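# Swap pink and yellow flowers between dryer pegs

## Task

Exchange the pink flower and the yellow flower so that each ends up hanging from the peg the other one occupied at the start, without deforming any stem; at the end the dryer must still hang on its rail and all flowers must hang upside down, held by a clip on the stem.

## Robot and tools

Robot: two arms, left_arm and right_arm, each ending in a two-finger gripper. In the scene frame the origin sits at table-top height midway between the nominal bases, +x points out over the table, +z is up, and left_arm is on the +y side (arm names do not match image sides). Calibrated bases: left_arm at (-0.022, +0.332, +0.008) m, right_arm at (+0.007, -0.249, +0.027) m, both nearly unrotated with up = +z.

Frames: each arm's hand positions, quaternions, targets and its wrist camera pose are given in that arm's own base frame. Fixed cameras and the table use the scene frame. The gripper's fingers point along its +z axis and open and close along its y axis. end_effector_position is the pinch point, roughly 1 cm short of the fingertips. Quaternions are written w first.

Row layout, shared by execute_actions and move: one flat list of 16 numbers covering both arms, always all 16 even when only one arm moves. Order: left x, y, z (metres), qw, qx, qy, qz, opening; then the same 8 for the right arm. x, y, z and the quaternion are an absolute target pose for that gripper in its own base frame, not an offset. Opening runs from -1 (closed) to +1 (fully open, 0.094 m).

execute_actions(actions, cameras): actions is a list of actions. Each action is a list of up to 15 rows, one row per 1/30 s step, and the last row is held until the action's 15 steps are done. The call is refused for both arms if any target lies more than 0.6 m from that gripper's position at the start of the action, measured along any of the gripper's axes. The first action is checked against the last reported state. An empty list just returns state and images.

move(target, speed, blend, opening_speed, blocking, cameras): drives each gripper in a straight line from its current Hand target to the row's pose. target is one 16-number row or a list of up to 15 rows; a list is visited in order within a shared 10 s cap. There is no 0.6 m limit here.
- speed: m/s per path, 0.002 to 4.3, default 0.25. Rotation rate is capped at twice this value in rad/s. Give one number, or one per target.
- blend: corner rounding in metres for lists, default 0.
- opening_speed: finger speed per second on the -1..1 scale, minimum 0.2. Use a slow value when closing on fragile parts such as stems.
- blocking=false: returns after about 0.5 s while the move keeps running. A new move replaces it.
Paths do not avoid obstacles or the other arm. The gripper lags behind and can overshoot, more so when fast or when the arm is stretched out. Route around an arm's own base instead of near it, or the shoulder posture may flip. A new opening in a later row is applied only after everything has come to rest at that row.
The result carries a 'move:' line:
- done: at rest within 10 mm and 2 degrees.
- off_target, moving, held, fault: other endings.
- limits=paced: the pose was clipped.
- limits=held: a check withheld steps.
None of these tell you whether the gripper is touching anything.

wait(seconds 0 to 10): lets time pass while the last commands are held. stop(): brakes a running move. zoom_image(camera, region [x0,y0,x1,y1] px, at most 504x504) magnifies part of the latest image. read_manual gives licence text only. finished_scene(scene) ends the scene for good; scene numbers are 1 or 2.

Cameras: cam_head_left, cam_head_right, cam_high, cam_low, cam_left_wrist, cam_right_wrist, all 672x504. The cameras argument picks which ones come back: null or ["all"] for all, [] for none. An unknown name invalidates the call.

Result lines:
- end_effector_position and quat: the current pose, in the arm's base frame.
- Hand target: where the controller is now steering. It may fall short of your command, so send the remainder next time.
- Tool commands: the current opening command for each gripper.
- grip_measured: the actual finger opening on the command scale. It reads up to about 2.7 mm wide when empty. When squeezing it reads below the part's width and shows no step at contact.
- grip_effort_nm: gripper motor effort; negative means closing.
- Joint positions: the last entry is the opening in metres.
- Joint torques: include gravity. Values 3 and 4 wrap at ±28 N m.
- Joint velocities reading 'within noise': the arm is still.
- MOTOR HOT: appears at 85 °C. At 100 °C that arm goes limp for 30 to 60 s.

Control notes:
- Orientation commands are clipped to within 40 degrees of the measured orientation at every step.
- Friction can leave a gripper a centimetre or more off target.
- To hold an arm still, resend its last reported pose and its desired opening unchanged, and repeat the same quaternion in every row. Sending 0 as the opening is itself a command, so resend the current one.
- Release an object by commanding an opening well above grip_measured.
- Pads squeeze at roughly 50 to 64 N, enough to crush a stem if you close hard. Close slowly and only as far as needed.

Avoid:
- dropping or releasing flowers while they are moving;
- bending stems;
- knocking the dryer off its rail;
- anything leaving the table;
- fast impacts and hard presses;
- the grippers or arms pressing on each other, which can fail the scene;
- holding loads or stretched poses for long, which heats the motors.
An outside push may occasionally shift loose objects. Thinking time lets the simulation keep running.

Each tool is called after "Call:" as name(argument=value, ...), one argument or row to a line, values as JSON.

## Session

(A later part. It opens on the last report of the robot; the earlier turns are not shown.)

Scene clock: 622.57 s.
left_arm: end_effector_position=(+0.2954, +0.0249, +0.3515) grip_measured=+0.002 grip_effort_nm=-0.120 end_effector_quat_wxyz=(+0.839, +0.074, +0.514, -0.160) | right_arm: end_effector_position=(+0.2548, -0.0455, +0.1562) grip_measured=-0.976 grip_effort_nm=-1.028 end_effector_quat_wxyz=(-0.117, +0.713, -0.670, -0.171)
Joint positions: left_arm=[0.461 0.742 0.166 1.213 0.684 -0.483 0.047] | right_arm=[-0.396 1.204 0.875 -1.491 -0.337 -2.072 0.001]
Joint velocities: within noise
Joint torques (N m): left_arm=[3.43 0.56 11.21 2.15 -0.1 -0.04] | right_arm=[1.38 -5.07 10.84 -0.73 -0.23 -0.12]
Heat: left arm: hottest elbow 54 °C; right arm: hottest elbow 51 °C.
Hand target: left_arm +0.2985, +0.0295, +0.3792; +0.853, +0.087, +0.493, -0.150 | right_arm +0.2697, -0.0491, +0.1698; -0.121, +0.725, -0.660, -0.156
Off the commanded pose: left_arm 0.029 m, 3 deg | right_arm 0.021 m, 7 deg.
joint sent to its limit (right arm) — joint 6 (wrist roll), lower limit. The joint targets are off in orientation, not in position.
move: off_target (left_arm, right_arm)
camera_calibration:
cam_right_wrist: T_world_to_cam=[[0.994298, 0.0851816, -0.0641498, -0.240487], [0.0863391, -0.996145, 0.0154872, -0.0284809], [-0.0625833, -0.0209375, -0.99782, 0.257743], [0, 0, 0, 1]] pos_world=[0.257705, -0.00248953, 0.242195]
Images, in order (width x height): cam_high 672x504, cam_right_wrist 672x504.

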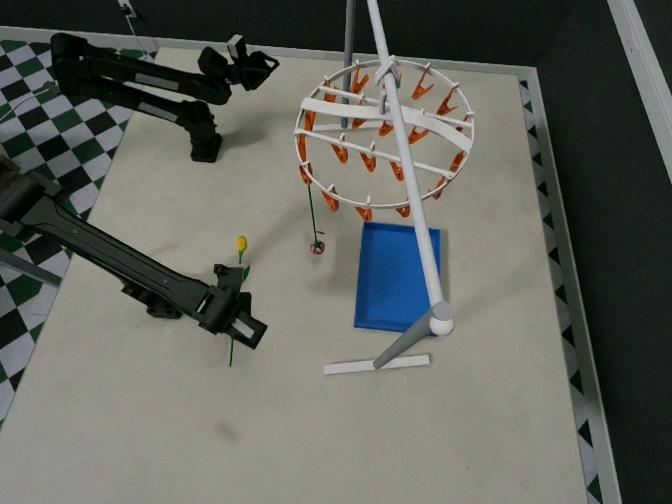

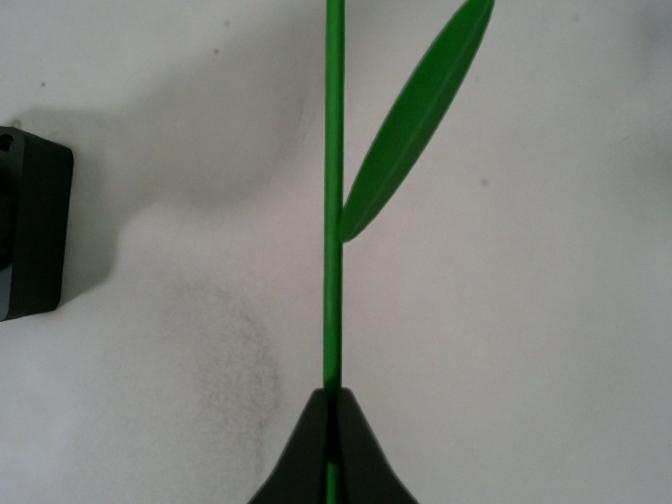

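Call:
move(
  target=[
    [0.30,0.03,0.38,0.8529,0.0868,0.4924,-0.1504,0.0,0.27,-0.05,0.03,0.1584,-0.6859,0.6859,0.1584,-1.0],
    [0.30,0.03,0.38,0.8529,0.0868,0.4924,-0.1504,0.0,0.27,-0.05,-0.003,0.1584,-0.6859,0.6859,0.1584,-1.0],
  ],
  speed=[0.12,0.04],
  cameras=["cam_right_wrist","cam_high"],
)

Scene clock: 628.57 s.
left_arm: end_effector_position=(+0.2954, +0.0249, +0.3515) grip_measured=+0.002 grip_effort_nm=-0.125 end_effector_quat_wxyz=(+0.839, +0.074, +0.514, -0.160) | right_arm: end_effector_position=(+0.2737, -0.0492, +0.0018) grip_measured=-0.976 grip_effort_nm=-1.033 end_effector_quat_wxyz=(-0.160, +0.699, -0.680, -0.153)
Joint positions: left_arm=[0.461 0.742 0.166 1.213 0.684 -0.483 0.047] | right_arm=[-0.423 1.489 0.65 -0.923 -0.407 -2.062 0.001]
Joint velocities: within noise
Joint torques (N m): left_arm=[3.37 0.62 11.21 2.15 -0.11 -0.05] | right_arm=[-0.21 -7.24 4.4 0.14 -0.46 0.19]
Heat: left arm: hottest elbow 55 °C; right arm: hottest elbow 51 °C.
Hand target: left_arm +0.2985, +0.0295, +0.3792; +0.853, +0.087, +0.493, -0.150 | right_arm +0.2700, -0.0499, -0.0029; -0.159, +0.689, -0.689, -0.159
Off the commanded pose: left_arm 0.029 m, 3 deg | right_arm 0.006 m, 2 deg.
move: off_target (left_arm)
camera_calibration:
cam_right_wrist: T_world_to_cam=[[0.999277, 0.0350802, 0.0146297, -0.272849], [0.0353433, -0.999211, -0.0181337, -0.0176102], [0.013982, 0.0186377, -0.999729, 0.0857483], [0, 0, 0, 1]] pos_world=[0.272076, -0.00962285, 0.0893974]
Images, in order (width x height): cam_high 672x504, cam_right_wrist 672x504.

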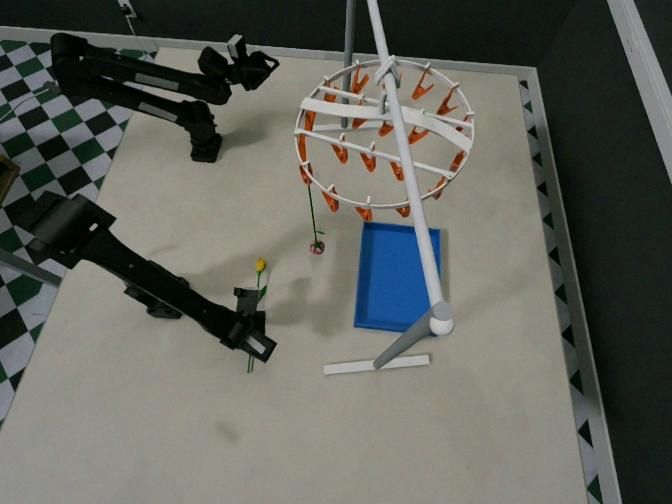

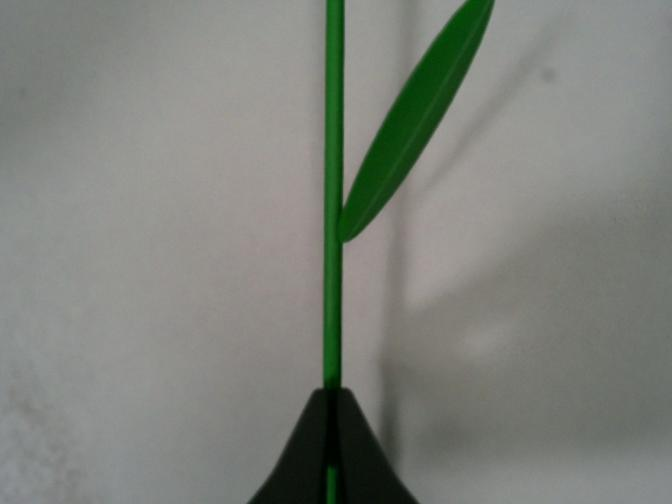

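Call:
move(
  target=[
    [0.30,0.03,0.38,0.8529,0.0868,0.4924,-0.1504,0.0,0.27,-0.05,-0.012,0.1584,-0.6859,0.6859,0.1584,-1.0],
  ],
  speed=0.03,
  cameras=["cam_right_wrist"],
)

Call:
move(
  target=[
    [0.30,0.03,0.38,0.8529,0.0868,0.4924,-0.1504,0.0,0.27,-0.05,-0.012,0.1584,-0.6859,0.6859,0.1584,-0.7],
  ],
  opening_speed=0.3,
  cameras=["cam_right_wrist"],
)

Scene clock: 631.67 s.
left_arm: end_effector_position=(+0.2954, +0.0249, +0.3515) grip_measured=+0.002 grip_effort_nm=-0.120 end_effector_quat_wxyz=(+0.839, +0.074, +0.514, -0.160) | right_arm: end_effector_position=(+0.2738, -0.0492, -0.0072) grip_measured=-0.976 grip_effort_nm=-1.033 end_effector_quat_wxyz=(-0.160, +0.699, -0.680, -0.153)
Joint positions: left_arm=[0.461 0.742 0.166 1.213 0.684 -0.483 0.047] | right_arm=[-0.423 1.513 0.642 -0.891 -0.407 -2.062 0.001]
Joint velocities: within noise
Joint torques (N m): left_arm=[3.37 0.62 11.21 2.14 -0.11 -0.04] | right_arm=[-0.32 -7.36 4.19 0.25 -0.46 0.19]
Heat: left arm: hottest elbow 55 °C; right arm: hottest elbow 51 °C.
Hand target: left_arm +0.2985, +0.0295, +0.3792; +0.853, +0.087, +0.493, -0.150 | right_arm +0.2699, -0.0499, -0.0119; -0.159, +0.689, -0.689, -0.159
Off the commanded pose: left_arm 0.029 m, 3 deg | right_arm 0.006 m, 2 deg.
move: off_target (left_arm)
camera_calibration:
cam_right_wrist: T_world_to_cam=[[0.999273, 0.0350755, 0.0149223, -0.27284], [0.0353411, -0.999215, -0.0179233, -0.0177934], [0.0142819, 0.0184376, -0.999728, 0.0766661], [0, 0, 0, 1]] pos_world=[0.272176, -0.00962298, 0.0803977]
Images, in order (width x height): cam_right_wrist 672x504.

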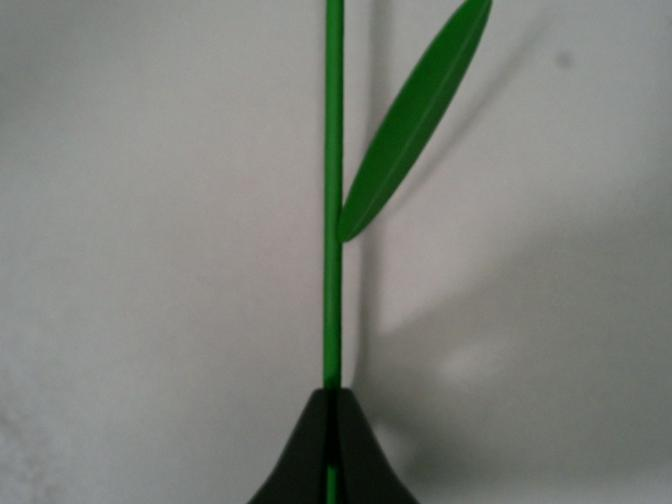

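Scene clock: 632.97 s.
left_arm: end_effector_position=(+0.2954, +0.0249, +0.3515) grip_measured=+0.002 grip_effort_nm=-0.120 end_effector_quat_wxyz=(+0.839, +0.074, +0.514, -0.160) | right_arm: end_effector_position=(+0.2739, -0.0492, -0.0072) grip_measured=-0.702 grip_effort_nm=0.071 end_effector_quat_wxyz=(-0.161, +0.699, -0.680, -0.153)
Joint positions: left_arm=[0.461 0.742 0.166 1.213 0.684 -0.483 0.047] | right_arm=[-0.423 1.513 0.642 -0.89 -0.407 -2.061 0.014]
Joint velocities: within noise
Joint torques (N m): left_arm=[3.31 0.62 11.21 2.15 -0.11 -0.04] | right_arm=[-0.15 -7.36 4.22 0.18 -0.43 0.19]
Heat: left arm: hottest elbow 55 °C; right arm: hottest elbow 50 °C.
Hand target: left_arm +0.2985, +0.0295, +0.3792; +0.853, +0.087, +0.493, -0.150 | right_arm +0.2699, -0.0499, -0.0119; -0.159, +0.689, -0.689, -0.159
Off the commanded pose: left_arm 0.029 m, 3 deg | right_arm 0.006 m, 2 deg.
move: off_target (left_arm)
camera_calibration:
cam_right_wrist: T_world_to_cam=[[0.999281, 0.0346692, 0.0153225, -0.27298], [0.0349451, -0.999225, -0.0181204, -0.0176719], [0.0146824, 0.0186428, -0.999718, 0.0766573], [0, 0, 0, 1]] pos_world=[0.272276, -0.00962332, 0.0804982]
Images, in order (width x height): cam_right_wrist 672x504.

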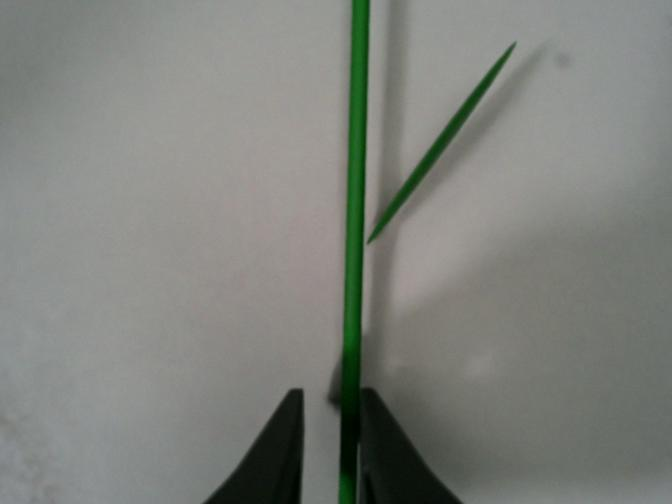

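Released. Raise and go over the tip side with yaw −80.

Call:
move(
  target=[
    [0.30,0.03,0.38,0.8529,0.0868,0.4924,-0.1504,0.0,0.27,-0.05,-0.012,0.1584,-0.6859,0.6859,0.1584,-0.4],
  ],
  opening_speed=0.4,
  cameras=[],
)

Call:
move(
  target=[
    [0.30,0.03,0.38,0.8529,0.0868,0.4924,-0.1504,0.0,0.27,-0.05,0.15,0.1584,-0.6859,0.6859,0.1584,-0.4],
  ],
  speed=0.15,
  cameras=["cam_right_wrist"],
)

Call:
move(
  target=[
    [0.30,0.03,0.38,0.8529,0.0868,0.4924,-0.1504,0.0,0.29,-0.08,0.15,0.2207,-0.1687,0.9595,0.0388,-0.4],
    [0.30,0.03,0.38,0.8529,0.0868,0.4924,-0.1504,0.0,0.29,-0.08,0.15,0.1717,0.6262,0.7463,-0.1441,-0.4],
  ],
  speed=[0.5,0.5],
  cameras=["cam_right_wrist","cam_high"],
)

Scene clock: 637.40 s.
left_arm: end_effector_position=(+0.2954, +0.0249, +0.3515) grip_measured=+0.002 grip_effort_nm=-0.120 end_effector_quat_wxyz=(+0.839, +0.074, +0.514, -0.160) | right_arm: end_effector_position=(+0.2740, -0.0492, -0.0072) grip_measured=-0.402 grip_effort_nm=0.071 end_effector_quat_wxyz=(-0.161, +0.699, -0.680, -0.153)
Joint positions: left_arm=[0.461 0.742 0.166 1.213 0.684 -0.483 0.047] | right_arm=[-0.423 1.513 0.642 -0.89 -0.407 -2.061 0.028]
Joint velocities: within noise
Joint torques (N m): left_arm=[3.31 0.62 11.21 2.15 -0.11 -0.05] | right_arm=[-0.15 -7.36 4.16 0.21 -0.44 0.19]
Heat: left arm: hottest elbow 56 °C; right arm: hottest elbow 49 °C.
Hand target: left_arm +0.2985, +0.0295, +0.3792; +0.853, +0.087, +0.493, -0.150 | right_arm +0.2699, -0.0499, -0.0119; -0.159, +0.689, -0.689, -0.159
Off the commanded pose: left_arm 0.029 m, 3 deg | right_arm 0.006 m, 2 deg.
move: off_target (left_arm)
No camera images: "cameras" was empty.

Scene clock: 639.20 s.
left_arm: end_effector_position=(+0.2954, +0.0249, +0.3515) grip_measured=+0.002 grip_effort_nm=-0.125 end_effector_quat_wxyz=(+0.839, +0.074, +0.514, -0.160) | right_arm: end_effector_position=(+0.2561, -0.0409, +0.1344) grip_measured=-0.401 grip_effort_nm=0.071 end_effector_quat_wxyz=(-0.152, +0.692, -0.683, -0.177)
Joint positions: left_arm=[0.461 0.742 0.166 1.213 0.684 -0.483 0.047] | right_arm=[-0.423 1.217 0.814 -1.409 -0.409 -2.058 0.028]
Joint velocities: within noise
Joint torques (N m): left_arm=[3.25 0.62 11.21 2.15 -0.11 -0.04] | right_arm=[-0.09 -6.3 10.39 -0.68 -0.38 0.14]
Heat: left arm: hottest elbow 56 °C; right arm: hottest elbow 49 °C.
Hand target: left_arm +0.2985, +0.0295, +0.3792; +0.853, +0.087, +0.493, -0.150 | right_arm +0.2695, -0.0497, +0.1499; -0.159, +0.689, -0.689, -0.159
Off the commanded pose: left_arm 0.029 m, 3 deg | right_arm 0.023 m, 2 deg.
move: off_target (left_arm, right_arm)
camera_calibration:
cam_right_wrist: T_world_to_cam=[[0.998998, 0.031481, -0.0318241, -0.251392], [0.0301296, -0.998659, -0.0420888, -0.00172821], [-0.0331065, 0.0410878, -0.998607, 0.231246], [0, 0, 0, 1]] pos_world=[0.258848, -0.00331322, 0.222851]
Images, in order (width x height): cam_right_wrist 672x504.

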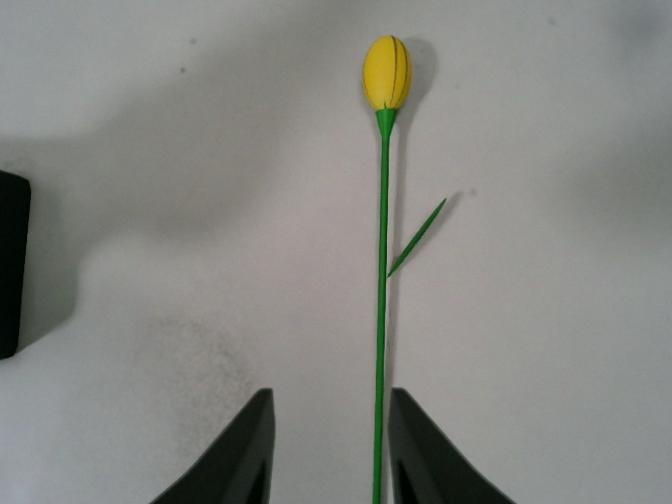

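Scene clock: 643.63 s.
left_arm: end_effector_position=(+0.2954, +0.0249, +0.3515) grip_measured=+0.002 grip_effort_nm=-0.120 end_effector_quat_wxyz=(+0.839, +0.074, +0.514, -0.160) | right_arm: end_effector_position=(+0.2713, -0.0821, +0.1326) grip_measured=-0.401 grip_effort_nm=0.071 end_effector_quat_wxyz=(+0.156, +0.622, +0.752, -0.155)
Joint positions: left_arm=[0.461 0.742 0.166 1.213 0.684 -0.483 0.047] | right_arm=[-0.031 1.078 0.718 -1.15 0.44 1.338 0.028]
Joint velocities: within noise
Joint torques (N m): left_arm=[3.31 0.62 11.22 2.15 -0.11 -0.04] | right_arm=[1.38 -3.31 11.43 0.12 0.46 0.2]
Heat: left arm: hottest elbow 56 °C; right arm: hottest elbow 49 °C.
Hand target: left_arm +0.2985, +0.0295, +0.3792; +0.853, +0.087, +0.493, -0.150 | right_arm +0.2892, -0.0799, +0.1498; +0.172, +0.626, +0.747, -0.144
Off the commanded pose: left_arm 0.029 m, 3 deg | right_arm 0.026 m, 2 deg.
move: off_target (left_arm, right_arm)
camera_calibration:
cam_right_wrist: T_world_to_cam=[[-0.98132, -0.188576, 0.0380736, 0.244529], [-0.189198, 0.981847, -0.013411, 0.174968], [-0.0348535, -0.0203639, -0.999185, 0.227173], [0, 0, 0, 1]] pos_world=[0.280982, -0.121054, 0.220024]
Images, in order (width x height): cam_high 672x504, cam_right_wrist 672x504.

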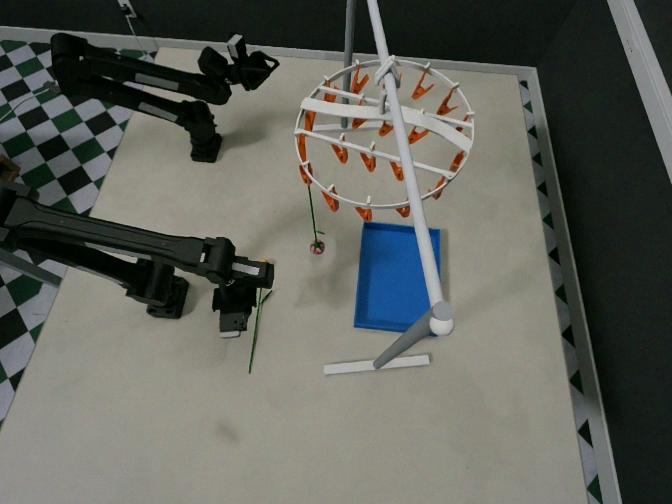

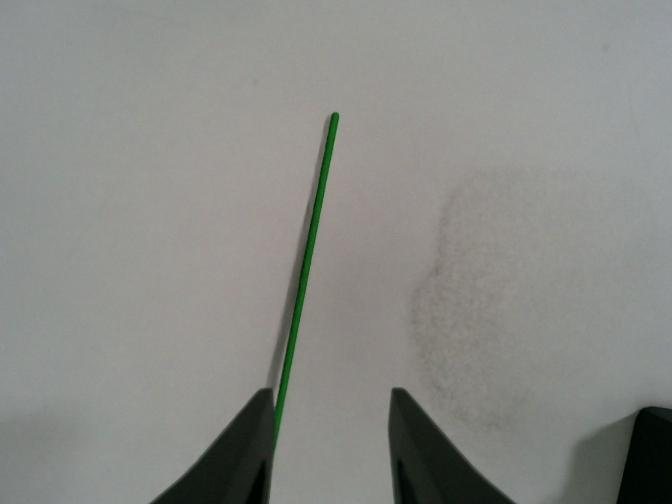

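Call:
move(
  target=[
    [0.30,0.03,0.38,0.8529,0.0868,0.4924,-0.1504,0.0,0.288,-0.101,0.05,0.1584,0.6859,0.6859,-0.1584,-0.4],
  ],
  speed=0.15,
  cameras=["cam_right_wrist"],
)

Scene clock: 648.70 s.
left_arm: end_effector_position=(+0.2954, +0.0249, +0.3515) grip_measured=+0.002 grip_effort_nm=-0.120 end_effector_quat_wxyz=(+0.839, +0.074, +0.514, -0.160) | right_arm: end_effector_position=(+0.2903, -0.0978, +0.0546) grip_measured=-0.401 grip_effort_nm=0.066 end_effector_quat_wxyz=(+0.160, +0.680, +0.698, -0.157)
Joint positions: left_arm=[0.461 0.742 0.166 1.213 0.684 -0.483 0.047] | right_arm=[-0.077 1.287 0.641 -0.876 0.45 1.458 0.028]
Joint velocities: within noise
Joint torques (N m): left_arm=[3.37 0.62 11.21 2.17 -0.11 -0.04] | right_arm=[-0.32 -5.66 5.94 0.75 0.47 0.18]
Heat: left arm: hottest elbow 56 °C; right arm: hottest elbow 50 °C.
Hand target: left_arm +0.2985, +0.0295, +0.3792; +0.853, +0.087, +0.493, -0.150 | right_arm +0.2879, -0.1010, +0.0501; +0.159, +0.689, +0.689, -0.159
Off the commanded pose: left_arm 0.029 m, 3 deg | right_arm 0.006 m, 1 deg.
move: off_target (left_arm)
camera_calibration:
cam_right_wrist: T_world_to_cam=[[-0.999376, -0.0353256, -0.000374301, 0.28557], [-0.0353065, 0.999089, -0.0239626, 0.150426], [0.00122046, -0.0239345, -0.999713, 0.13871], [0, 0, 0, 1]] pos_world=[0.290534, -0.136881, 0.142382]
Images, in order (width x height): cam_right_wrist 672x504.

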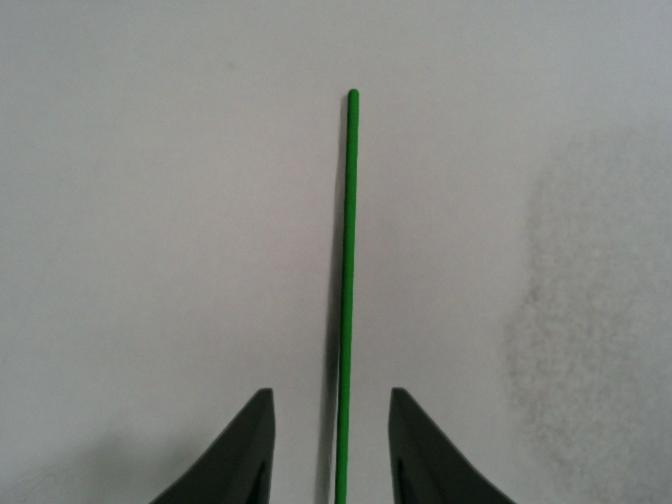

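Call:
move(
  target=[
    [0.30,0.03,0.38,0.8529,0.0868,0.4924,-0.1504,0.0,0.287,-0.102,-0.010,0.1584,0.6859,0.6859,-0.1584,-0.4],
  ],
  speed=0.06,
  cameras=["cam_right_wrist"],
)

Call:
move(
  target=[
    [0.30,0.03,0.38,0.8529,0.0868,0.4924,-0.1504,0.0,0.287,-0.102,-0.010,0.1584,0.6859,0.6859,-0.1584,-1.0],
  ],
  opening_speed=0.3,
  cameras=["cam_right_wrist"],
)

Scene clock: 653.67 s.
left_arm: end_effector_position=(+0.2954, +0.0249, +0.3515) grip_measured=+0.002 grip_effort_nm=-0.125 end_effector_quat_wxyz=(+0.839, +0.074, +0.514, -0.160) | right_arm: end_effector_position=(+0.2914, -0.0988, -0.0049) grip_measured=-0.401 grip_effort_nm=0.071 end_effector_quat_wxyz=(+0.162, +0.682, +0.696, -0.156)
Joint positions: left_arm=[0.461 0.742 0.166 1.213 0.684 -0.483 0.047] | right_arm=[-0.08 1.438 0.571 -0.65 0.45 1.459 0.028]
Joint velocities: within noise
Joint torques (N m): left_arm=[3.37 0.62 11.21 2.15 -0.1 -0.04] | right_arm=[-0.15 -6.48 4.6 0.79 0.45 0.15]
Heat: left arm: hottest elbow 57 °C; right arm: hottest elbow 49 °C.
Hand target: left_arm +0.2985, +0.0295, +0.3792; +0.853, +0.087, +0.493, -0.150 | right_arm +0.2870, -0.1018, -0.0098; +0.159, +0.689, +0.689, -0.159
Off the commanded pose: left_arm 0.029 m, 3 deg | right_arm 0.007 m, 1 deg.
move: off_target (left_arm)
camera_calibration:
cam_right_wrist: T_world_to_cam=[[-0.999483, -0.0316421, -0.00563974, 0.286991], [-0.0314946, 0.999202, -0.0245748, 0.148972], [0.00641283, -0.0243845, -0.999682, 0.0777208], [0, 0, 0, 1]] pos_world=[0.291036, -0.137877, 0.0829756]
Images, in order (width x height): cam_right_wrist 672x504.

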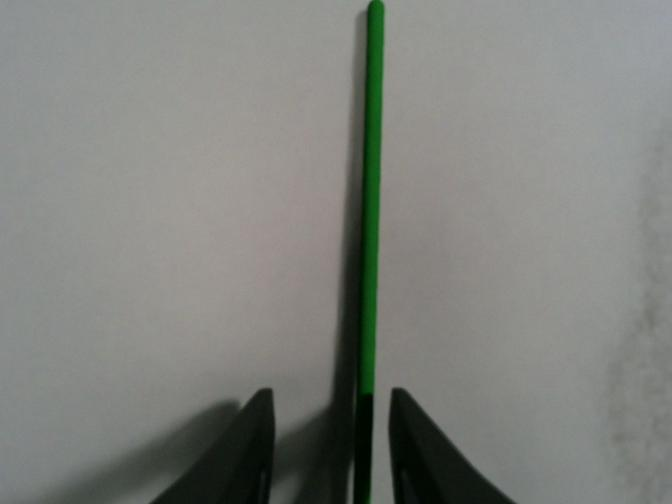

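Scene clock: 655.93 s.
left_arm: end_effector_position=(+0.2954, +0.0249, +0.3515) grip_measured=+0.002 grip_effort_nm=-0.120 end_effector_quat_wxyz=(+0.839, +0.074, +0.514, -0.160) | right_arm: end_effector_position=(+0.2915, -0.0989, -0.0049) grip_measured=-0.992 grip_effort_nm=-0.344 end_effector_quat_wxyz=(+0.162, +0.682, +0.696, -0.155)
Joint positions: left_arm=[0.461 0.742 0.166 1.213 0.684 -0.483 0.047] | right_arm=[-0.08 1.438 0.571 -0.649 0.45 1.459 0]
Joint velocities: within noise
Joint torques (N m): left_arm=[3.43 0.62 11.22 2.14 -0.11 -0.04] | right_arm=[-0.26 -6.48 4.6 0.76 0.45 0.15]
Heat: left arm: hottest elbow 57 °C; right arm: hottest elbow 49 °C.
Hand target: left_arm +0.2985, +0.0295, +0.3792; +0.853, +0.087, +0.493, -0.150 | right_arm +0.2870, -0.1018, -0.0098; +0.159, +0.689, +0.689, -0.159
Off the commanded pose: left_arm 0.029 m, 3 deg | right_arm 0.007 m, 1 deg.
move: off_target (left_arm)
camera_calibration:
cam_right_wrist: T_world_to_cam=[[-0.99949, -0.0312605, -0.006448, 0.28711], [-0.0310931, 0.999214, -0.0246027, 0.148958], [0.00721202, -0.0243897, -0.999677, 0.0774837], [0, 0, 0, 1]] pos_world=[0.291036, -0.137976, 0.0829747]
Images, in order (width x height): cam_right_wrist 672x504.

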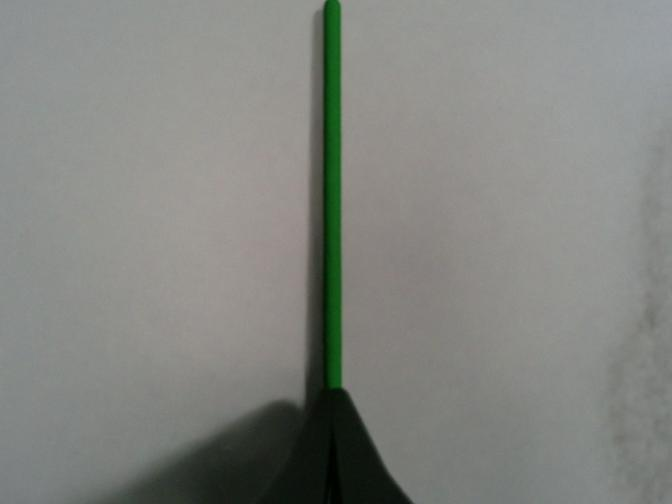

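Call:
move(
  target=[
    [0.30,0.03,0.38,0.8529,0.0868,0.4924,-0.1504,0.0,0.287,-0.102,-0.010,0.1584,0.6859,0.6859,-0.1584,-0.5],
  ],
  opening_speed=0.4,
  cameras=[],
)

Call:
move(
  target=[
    [0.30,0.03,0.38,0.8529,0.0868,0.4924,-0.1504,0.0,0.285,-0.102,-0.019,0.1584,0.6859,0.6859,-0.1584,-0.5],
  ],
  speed=0.03,
  cameras=["cam_right_wrist"],
)

Call:
move(
  target=[
    [0.30,0.03,0.38,0.8529,0.0868,0.4924,-0.1504,0.0,0.285,-0.102,-0.019,0.1584,0.6859,0.6859,-0.1584,-1.0],
  ],
  opening_speed=0.3,
  cameras=["cam_right_wrist"],
)

Scene clock: 661.20 s.
left_arm: end_effector_position=(+0.2954, +0.0249, +0.3515) grip_measured=+0.002 grip_effort_nm=-0.115 end_effector_quat_wxyz=(+0.839, +0.074, +0.514, -0.160) | right_arm: end_effector_position=(+0.2916, -0.0989, -0.0049) grip_measured=-0.502 grip_effort_nm=0.066 end_effector_quat_wxyz=(+0.162, +0.682, +0.696, -0.155)
Joint positions: left_arm=[0.461 0.742 0.166 1.213 0.684 -0.483 0.047] | right_arm=[-0.08 1.438 0.571 -0.649 0.45 1.459 0.023]
Joint velocities: within noise
Joint torques (N m): left_arm=[3.37 0.67 11.21 2.17 -0.11 -0.04] | right_arm=[-0.21 -6.53 4.62 0.72 0.44 0.15]
Heat: left arm: hottest elbow 57 °C; right arm: hottest elbow 48 °C.
Hand target: left_arm +0.2985, +0.0295, +0.3792; +0.853, +0.087, +0.493, -0.150 | right_arm +0.2870, -0.1018, -0.0098; +0.159, +0.689, +0.689, -0.159
Off the commanded pose: left_arm 0.029 m, 3 deg | right_arm 0.008 m, 1 deg.
move: off_target (left_arm)
No camera images: "cameras" was empty.

Scene clock: 661.97 s.
left_arm: end_effector_position=(+0.2954, +0.0249, +0.3515) grip_measured=+0.002 grip_effort_nm=-0.125 end_effector_quat_wxyz=(+0.839, +0.074, +0.514, -0.160) | right_arm: end_effector_position=(+0.2898, -0.0989, -0.0117) grip_measured=-0.501 grip_effort_nm=0.071 end_effector_quat_wxyz=(+0.163, +0.682, +0.696, -0.156)
Joint positions: left_arm=[0.461 0.742 0.166 1.213 0.684 -0.483 0.047] | right_arm=[-0.08 1.455 0.56 -0.622 0.451 1.459 0.023]
Joint velocities: within noise
Joint torques (N m): left_arm=[3.37 0.62 11.21 2.17 -0.11 -0.05] | right_arm=[-0.44 -6.07 4.27 1.06 0.41 0.13]
Heat: left arm: hottest elbow 57 °C; right arm: hottest elbow 48 °C.
Hand target: left_arm +0.2985, +0.0295, +0.3792; +0.853, +0.087, +0.493, -0.150 | right_arm +0.2848, -0.1018, -0.0187; +0.159, +0.689, +0.689, -0.159
Off the commanded pose: left_arm 0.029 m, 3 deg | right_arm 0.009 m, 1 deg.
move: off_target (left_arm)
camera_calibration:
cam_right_wrist: T_world_to_cam=[[-0.999503, -0.0308667, -0.00642312, 0.285425], [-0.0306922, 0.999198, -0.0257043, 0.148604], [0.00721138, -0.0254944, -0.999649, 0.0705468], [0, 0, 0, 1]] pos_world=[0.289336, -0.137876, 0.0761751]
Images, in order (width x height): cam_right_wrist 672x504.

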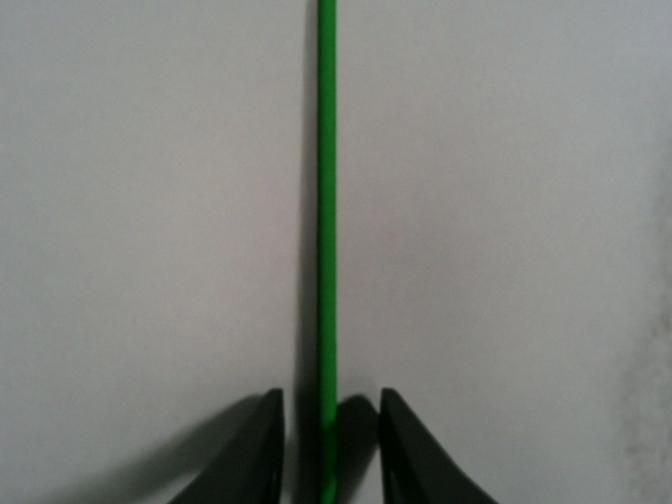

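Scene clock: 663.90 s.
left_arm: end_effector_position=(+0.2954, +0.0249, +0.3515) grip_measured=+0.002 grip_effort_nm=-0.125 end_effector_quat_wxyz=(+0.839, +0.074, +0.514, -0.160) | right_arm: end_effector_position=(+0.2922, -0.0991, -0.0118) grip_measured=-0.948 grip_effort_nm=-0.999 end_effector_quat_wxyz=(+0.166, +0.683, +0.695, -0.153)
Joint positions: left_arm=[0.461 0.742 0.166 1.213 0.684 -0.483 0.047] | right_arm=[-0.08 1.455 0.56 -0.611 0.451 1.459 0.002]
Joint velocities: within noise
Joint torques (N m): left_arm=[3.37 0.5 11.21 2.15 -0.11 -0.04] | right_arm=[-0.15 -6.18 4.3 0.62 0.41 0.13]
Heat: left arm: hottest elbow 57 °C; right arm: hottest elbow 47 °C.
Hand target: left_arm +0.2985, +0.0295, +0.3792; +0.853, +0.087, +0.493, -0.150 | right_arm +0.2848, -0.1018, -0.0187; +0.159, +0.689, +0.689, -0.159
Off the commanded pose: left_arm 0.029 m, 3 deg | right_arm 0.011 m, 1 deg.
move: off_target (left_arm, right_arm)
camera_calibration:
cam_right_wrist: T_world_to_cam=[[-0.999385, -0.0308235, -0.016694, 0.287679], [-0.0303674, 0.999176, -0.0269182, 0.148846], [0.01751, -0.0263947, -0.999498, 0.0673881], [0, 0, 0, 1]] pos_world=[0.290842, -0.138077, 0.0761635]
Images, in order (width x height): cam_right_wrist 672x504.

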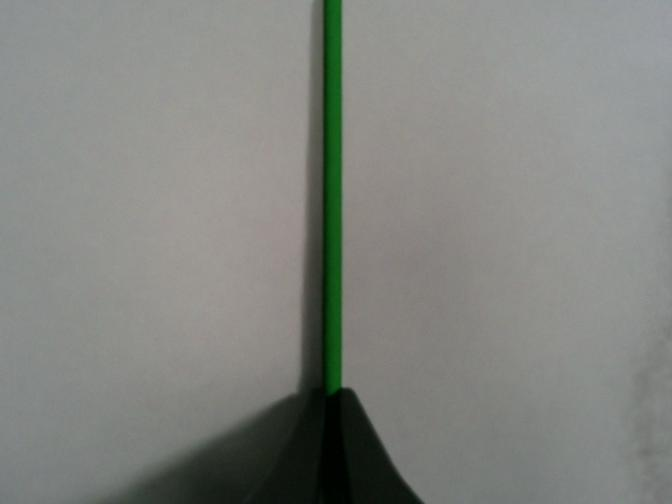

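Call:
move(
  target=[
    [0.30,0.03,0.38,0.8529,0.0868,0.4924,-0.1504,0.0,0.285,-0.102,0.25,0.1584,0.6859,0.6859,-0.1584,-1.0],
  ],
  speed=0.12,
  cameras=["cam_right_wrist"],
)

Scene clock: 674.10 s.
left_arm: end_effector_position=(+0.2954, +0.0249, +0.3515) grip_measured=+0.002 grip_effort_nm=-0.125 end_effector_quat_wxyz=(+0.839, +0.074, +0.514, -0.160) | right_arm: end_effector_position=(+0.2730, -0.0983, +0.2278) grip_measured=-0.951 grip_effort_nm=-1.038 end_effector_quat_wxyz=(+0.140, +0.679, +0.699, -0.174)
Joint positions: left_arm=[0.461 0.742 0.166 1.213 0.684 -0.483 0.047] | right_arm=[-0.083 1.075 0.971 -1.472 0.451 1.459 0.002]
Joint velocities: within noise
Joint torques (N m): left_arm=[3.37 0.62 11.22 2.17 -0.11 -0.04] | right_arm=[-0.03 -5.25 11.96 0.03 0.41 0.13]
Heat: left arm: hottest elbow 58 °C; right arm: hottest elbow 47 °C.
Hand target: left_arm +0.2985, +0.0295, +0.3792; +0.853, +0.087, +0.493, -0.150 | right_arm +0.2840, -0.1019, +0.2497; +0.159, +0.689, +0.689, -0.159
Off the commanded pose: left_arm 0.029 m, 3 deg | right_arm 0.025 m, 3 deg.
move: off_target (left_arm, right_arm)
camera_calibration:
cam_right_wrist: T_world_to_cam=[[-0.998273, -0.0282945, 0.0514874, 0.256982], [-0.029319, 0.999385, -0.0192513, 0.151897], [-0.050911, -0.0207276, -0.998488, 0.326242], [0, 0, 0, 1]] pos_world=[0.2776, -0.137771, 0.315442]
Images, in order (width x height): cam_right_wrist 672x504.

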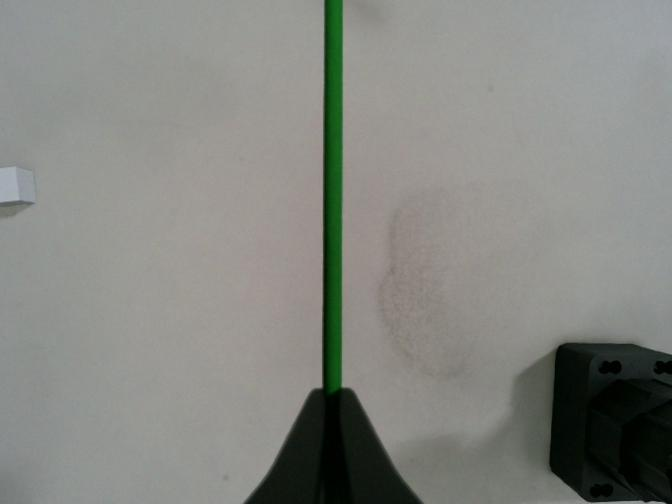

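Call:
move(
  target=[
    [0.30,0.03,0.38,0.8529,0.0868,0.4924,-0.1504,0.0,0.29,0.04,0.27,0.2079,0.3729,0.9002,-0.0861,-1.0],
    [0.30,0.03,0.38,0.8529,0.0868,0.4924,-0.1504,0.0,0.29,0.2,0.28,0.2250,0,0.9744,0,-1.0],
    [0.30,0.03,0.38,0.8529,0.0868,0.4924,-0.1504,0.0,0.32,0.23,0.28,0.4226,0,0.9063,0,-1.0],
  ],
  speed=[0.15,0.25,0.3],
  cameras=["cam_right_wrist","cam_high"],
)

Scene clock: 682.77 s.
left_arm: end_effector_position=(+0.2954, +0.0249, +0.3515) grip_measured=+0.002 grip_effort_nm=-0.110 end_effector_quat_wxyz=(+0.839, +0.074, +0.514, -0.160) | right_arm: end_effector_position=(+0.3224, +0.2280, +0.2795) grip_measured=-0.951 grip_effort_nm=-1.033 end_effector_quat_wxyz=(+0.418, +0.009, +0.909, -0.003)
Joint positions: left_arm=[0.461 0.742 0.166 1.213 0.684 -0.483 0.047] | right_arm=[0.877 1.004 0.911 -0.847 0.633 0.684 0.002]
Joint velocities: within noise
Joint torques (N m): left_arm=[3.37 0.62 11.21 2.17 -0.1 -0.04] | right_arm=[1.26 -5.95 8.08 1.99 0.47 -0.11]
Heat: left arm: hottest elbow 58 °C; right arm: hottest elbow 48 °C.
Hand target: left_arm +0.2985, +0.0295, +0.3792; +0.853, +0.087, +0.493, -0.150 | right_arm +0.3200, +0.2301, +0.2800; +0.422, +0.000, +0.906, +0.000
Off the commanded pose: left_arm 0.029 m, 3 deg | right_arm 0.003 m, 1 deg.
move: off_target (left_arm)
camera_calibration:
cam_right_wrist: T_world_to_cam=[[-0.0086387, -0.999963, 0.000382694, 0.229656], [-0.907464, 0.00767884, -0.42006, 0.449395], [0.420041, -0.00397605, -0.907496, 0.206044], [0, 0, 0, 1]] pos_world=[0.323247, 0.227016, 0.375669]
Images, in order (width x height): cam_high 672x504, cam_right_wrist 672x504.

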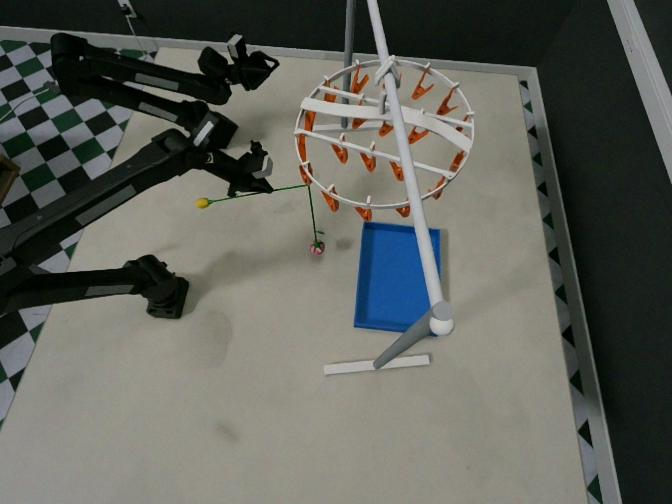

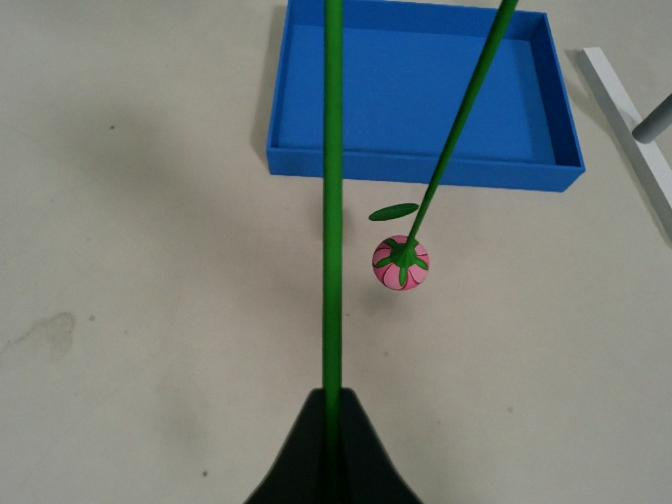

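Call:
move(
  target=[
    [0.30,0.03,0.38,0.8529,0.0868,0.4924,-0.1504,0.0,0.32,0.265,0.30,0.6428,0,0.766,0,-1.0],
    [0.30,0.03,0.38,0.8529,0.0868,0.4924,-0.1504,0.0,0.34,0.27,0.31,0.8434,0,0.5373,0,-1.0],
    [0.30,0.03,0.38,0.8529,0.0868,0.4924,-0.1504,0.0,0.36,0.285,0.32,0.7926,-0.1838,0.5049,0.2885,-1.0],
  ],
  speed=[0.3,0.3,0.3],
  cameras=["cam_right_wrist","cam_high","cam_low"],
)

Scene clock: 690.47 s.
left_arm: end_effector_position=(+0.2954, +0.0249, +0.3515) grip_measured=+0.002 grip_effort_nm=-0.125 end_effector_quat_wxyz=(+0.839, +0.074, +0.514, -0.160) | right_arm: end_effector_position=(+0.3570, +0.2881, +0.3170) grip_measured=-0.951 grip_effort_nm=-1.033 end_effector_quat_wxyz=(+0.793, -0.190, +0.504, +0.285)
Joint positions: left_arm=[0.461 0.742 0.166 1.213 0.684 -0.483 0.047] | right_arm=[0.667 1.337 0.43 1.341 -0.035 0.001 0.002]
Joint velocities: within noise
Joint torques (N m): left_arm=[3.37 0.56 11.19 2.17 -0.1 -0.04] | right_arm=[-0.26 -7.59 6.26 1.43 -0.07 0.18]
Heat: left arm: hottest elbow 59 °C; right arm: hottest elbow 47 °C.
Hand target: left_arm +0.2985, +0.0295, +0.3792; +0.853, +0.087, +0.493, -0.150 | right_arm +0.3600, +0.2849, +0.3201; +0.793, -0.184, +0.505, +0.288
Off the commanded pose: left_arm 0.029 m, 3 deg | right_arm 0.005 m, 1 deg.
move: off_target (left_arm)
camera_calibration:
cam_right_wrist: T_world_to_cam=[[0.644448, -0.764261, 0.0243191, -0.0186955], [0.0195618, -0.0153154, -0.999691, 0.355514], [0.764398, 0.644725, 0.00508036, -0.373416], [0, 0, 0, 1]] pos_world=[0.290532, 0.231907, 0.357756]
Images, in order (width x height): cam_high 672x504, cam_low 672x504, cam_right_wrist 672x504.

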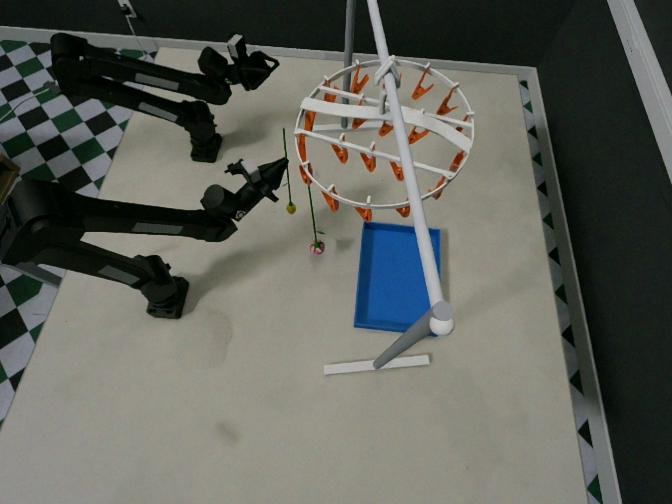

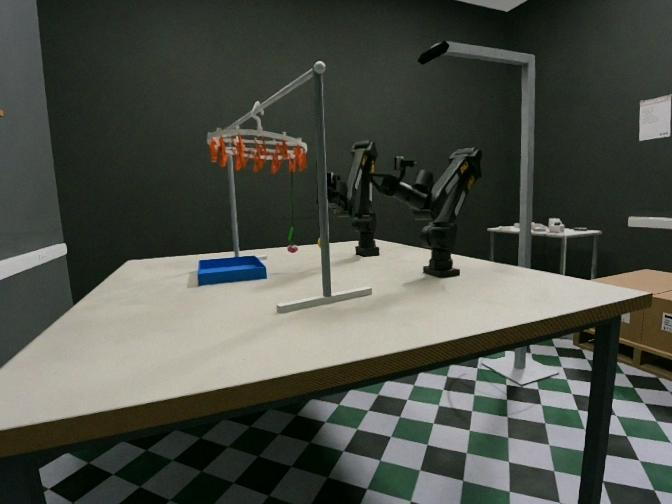

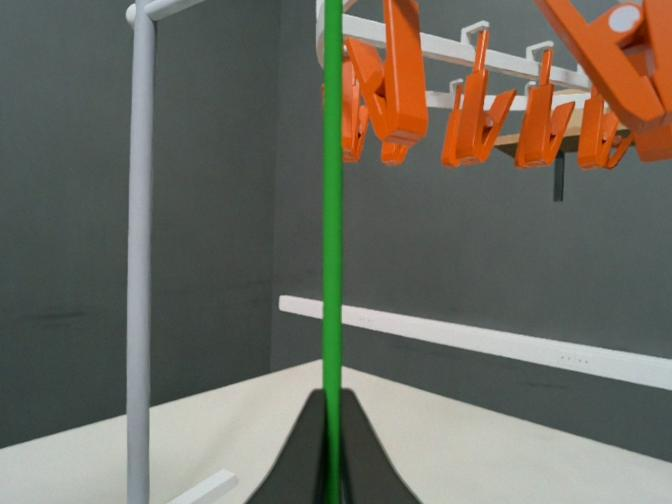

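Call:
zoom_image(
  camera="cam_high",
  region=[270, 50, 490, 230],
)

Call:
zoom_image(
  camera="cam_right_wrist",
  region=[280, 0, 672, 240],
)

Scaled by 2.291 from the camera's 672x504 image, which has a finer 960x720 frame.

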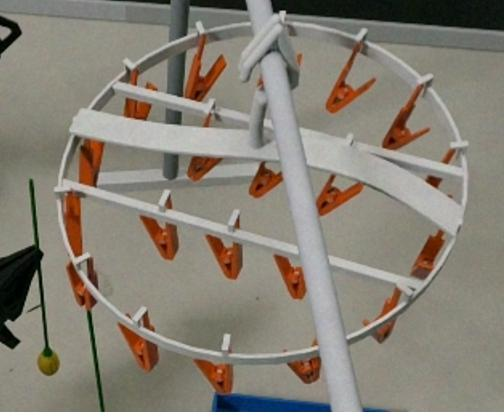

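Scaled by 1.286 from the camera's 672x504 image, which has a finer 960x720 frame.

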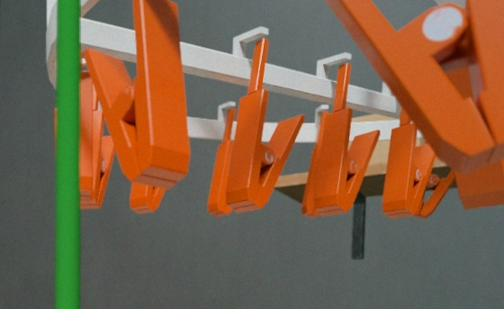

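Call:
move(
  target=[
    [0.36,-0.05,0.44,0.8138,0.171,0.4698,-0.2962,0.1,0.36,0.285,0.32,0.7926,-0.1838,0.5049,0.2885,-1.0],
    [0.43,-0.10,0.455,0.8138,0.171,0.4698,-0.2962,0.1,0.36,0.285,0.32,0.7926,-0.1838,0.5049,0.2885,-1.0],
  ],
  speed=0.12,
  cameras=["cam_left_wrist","cam_high"],
)

Scene clock: 699.97 s.
left_arm: end_effector_position=(+0.4211, -0.0953, +0.4318) grip_measured=+0.098 grip_effort_nm=0.051 end_effector_quat_wxyz=(+0.805, +0.162, +0.486, -0.300) | right_arm: end_effector_position=(+0.3571, +0.2881, +0.3169) grip_measured=-0.951 grip_effort_nm=-1.033 end_effector_quat_wxyz=(+0.793, -0.190, +0.504, +0.285)
Joint positions: left_arm=[0 1.103 0.578 1.131 0.584 -0.4 0.052] | right_arm=[0.667 1.337 0.43 1.34 -0.035 0.002 0.002]
Joint velocities: within noise
Joint torques (N m): left_arm=[1.73 -4.01 11.54 1.03 -0.26 0.15] | right_arm=[-0.03 -7.53 6.35 1.46 -0.07 0.18]
Heat: left arm: hottest elbow 60 °C; right arm: hottest elbow 46 °C.
Hand target: left_arm +0.4284, -0.0996, +0.4546; +0.814, +0.171, +0.470, -0.296 | right_arm +0.3600, +0.2849, +0.3201; +0.793, -0.184, +0.505, +0.288
Off the commanded pose: left_arm 0.025 m, 2 deg | right_arm 0.005 m, 1 deg.
move: off_target (left_arm)
camera_calibration:
cam_left_wrist: T_world_to_cam=[[-0.631052, -0.775462, 0.0207868, 0.18274], [0.0345142, -0.0548363, -0.997899, 0.449866], [0.774972, -0.629009, 0.061369, -0.322318], [0, 0, 0, 1]] pos_world=[0.34958, -0.0363639, 0.464902]
Images, in order (width x height): cam_high 672x504, cam_left_wrist 672x504.

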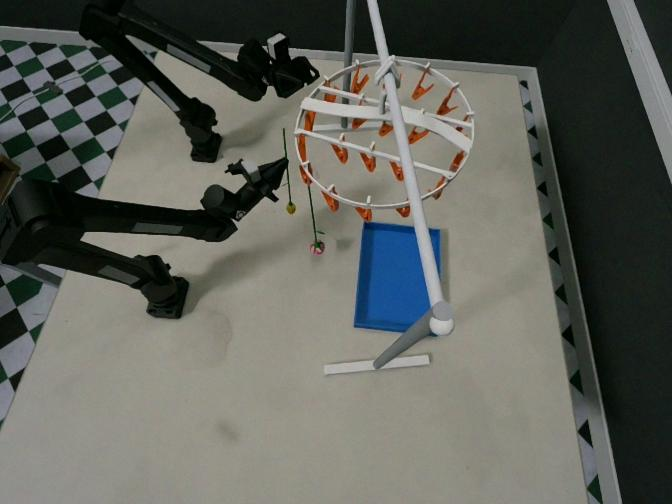

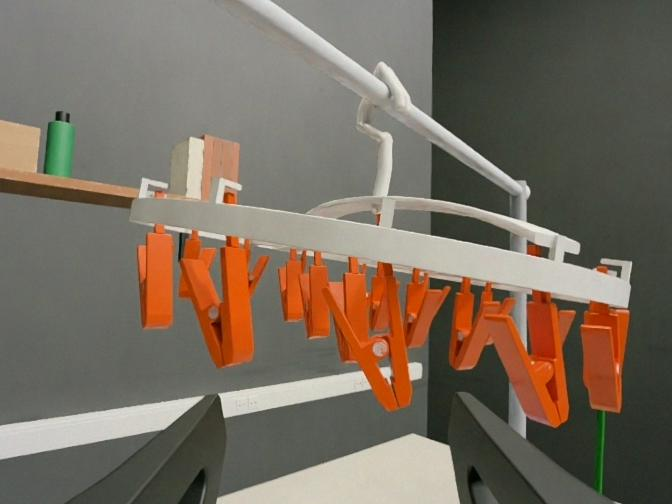

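Call:
zoom_image(
  camera="cam_left_wrist",
  region=[300, 170, 672, 450],
)

Scaled by 1.355 from the camera's 672x504 image, which has a finer 960x720 frame.

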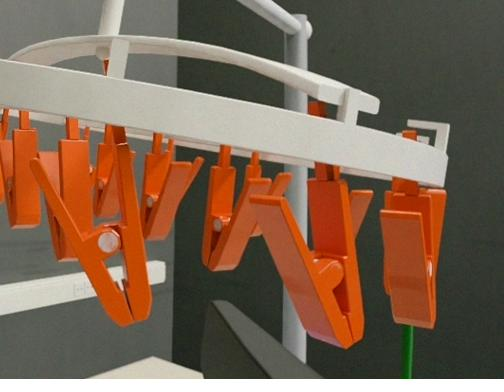

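Call:
execute_actions(
  actions=[],
  cameras=["cam_head_left","cam_head_right"],
)

Call:
zoom_image(
  camera="cam_head_left",
  region=[200, 0, 500, 225],
)

Scene clock: 724.87 s.
left_arm: end_effector_position=(+0.4212, -0.0952, +0.4319) grip_measured=+0.098 grip_effort_nm=0.056 end_effector_quat_wxyz=(+0.805, +0.162, +0.486, -0.299) | right_arm: end_effector_position=(+0.3571, +0.2881, +0.3169) grip_measured=-0.951 grip_effort_nm=-1.038 end_effector_quat_wxyz=(+0.793, -0.190, +0.504, +0.285)
Joint positions: left_arm=[0 1.103 0.579 1.131 0.584 -0.399 0.052] | right_arm=[0.667 1.337 0.43 1.34 -0.035 0.002 0.002]
Joint velocities: within noise
Joint torques (N m): left_arm=[1.73 -4.01 11.48 1.03 -0.25 0.17] | right_arm=[-0.15 -7.59 6.28 1.44 -0.08 0.19]
Heat: left arm: hottest elbow 67 °C; right arm: hottest elbow 44 °C.
Hand target: left_arm +0.4284, -0.0996, +0.4545; +0.814, +0.171, +0.470, -0.296 | right_arm +0.3600, +0.2849, +0.3201; +0.793, -0.184, +0.505, +0.288
Tool commands: left_gripper/opening=+0.1 right_gripper/opening=-1.0
Off the commanded pose: left_arm 0.025 m, 2 deg | right_arm 0.005 m, 1 deg.
Images, in order (width x height): cam_head_left 672x504, cam_head_right 672x504.

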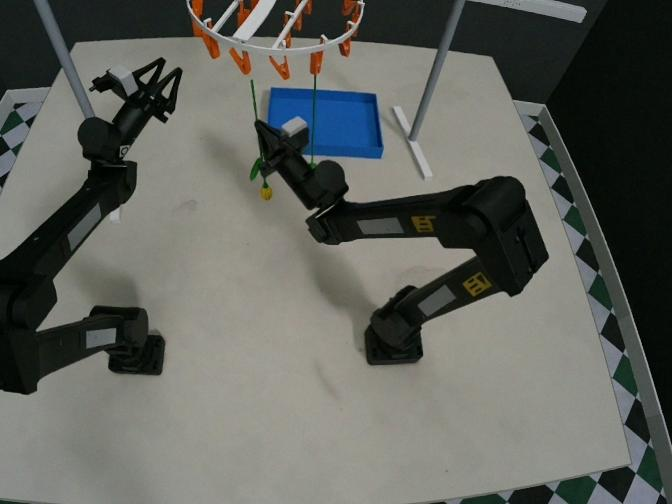

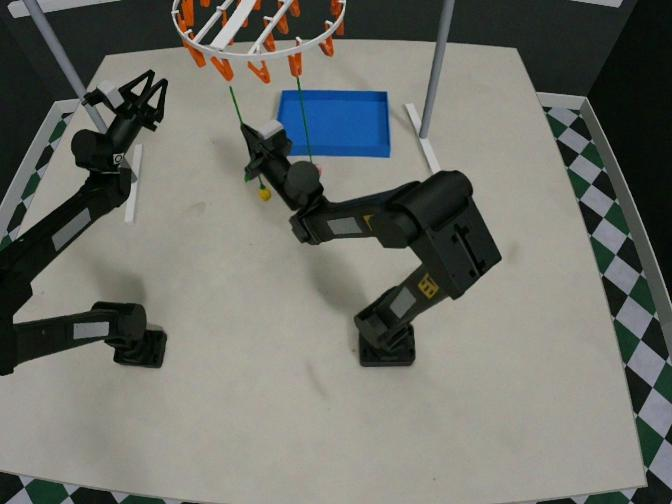

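Scaled by 1.680 from the camera's 672x504 image, which has a finer 960x720 frame.

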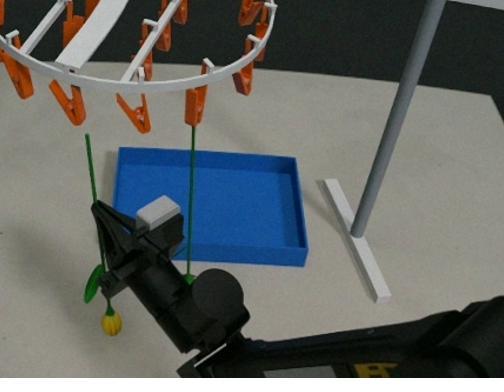

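Call:
move(
  target=[
    [0.4645,-0.153,0.463,0.8138,0.171,0.4698,-0.2962,0.1,0.36,0.285,0.32,0.7926,-0.1838,0.5049,0.2885,-1.0],
  ],
  speed=0.1,
  cameras=["cam_left_wrist"],
)

Scene clock: 741.80 s.
left_arm: end_effector_position=(+0.4556, -0.1471, +0.4395) grip_measured=+0.098 grip_effort_nm=0.056 end_effector_quat_wxyz=(+0.805, +0.164, +0.486, -0.299) | right_arm: end_effector_position=(+0.3571, +0.2881, +0.3169) grip_measured=-0.951 grip_effort_nm=-1.033 end_effector_quat_wxyz=(+0.793, -0.190, +0.504, +0.285)
Joint positions: left_arm=[-0.15 1.197 0.68 1.074 0.462 -0.301 0.052] | right_arm=[0.667 1.337 0.43 1.34 -0.035 0.002 0.002]
Joint velocities: within noise
Joint torques (N m): left_arm=[1.85 -5.36 11.7 1.22 -0.21 0.17] | right_arm=[-0.26 -7.47 6.3 1.42 -0.08 0.19]
Heat: left arm: hottest elbow 69 °C; right arm: hottest elbow 43 °C.
Hand target: left_arm +0.4629, -0.1525, +0.4624; +0.814, +0.171, +0.470, -0.296 | right_arm +0.3600, +0.2849, +0.3201; +0.793, -0.184, +0.505, +0.288
Off the commanded pose: left_arm 0.026 m, 2 deg | right_arm 0.005 m, 1 deg.
move: off_target (left_arm)
camera_calibration:
cam_left_wrist: T_world_to_cam=[[-0.632052, -0.774749, 0.0165296, 0.16663], [0.0347468, -0.0496431, -0.998162, 0.454204], [0.774146, -0.630317, 0.0582971, -0.380604], [0, 0, 0, 1]] pos_world=[0.38418, -0.0882567, 0.472803]
Images, in order (width x height): cam_left_wrist 672x504.

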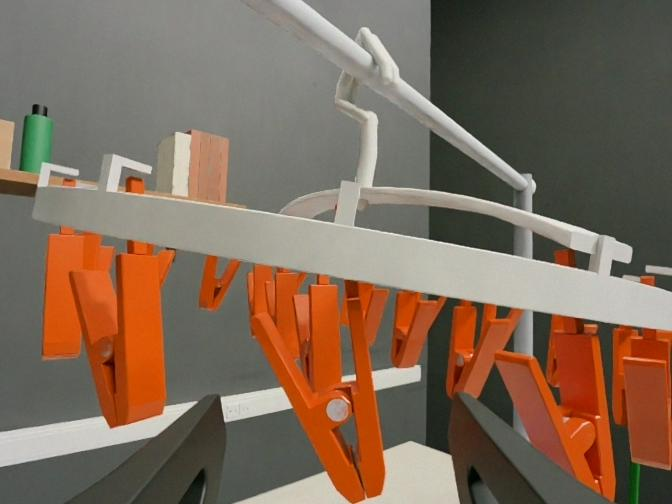

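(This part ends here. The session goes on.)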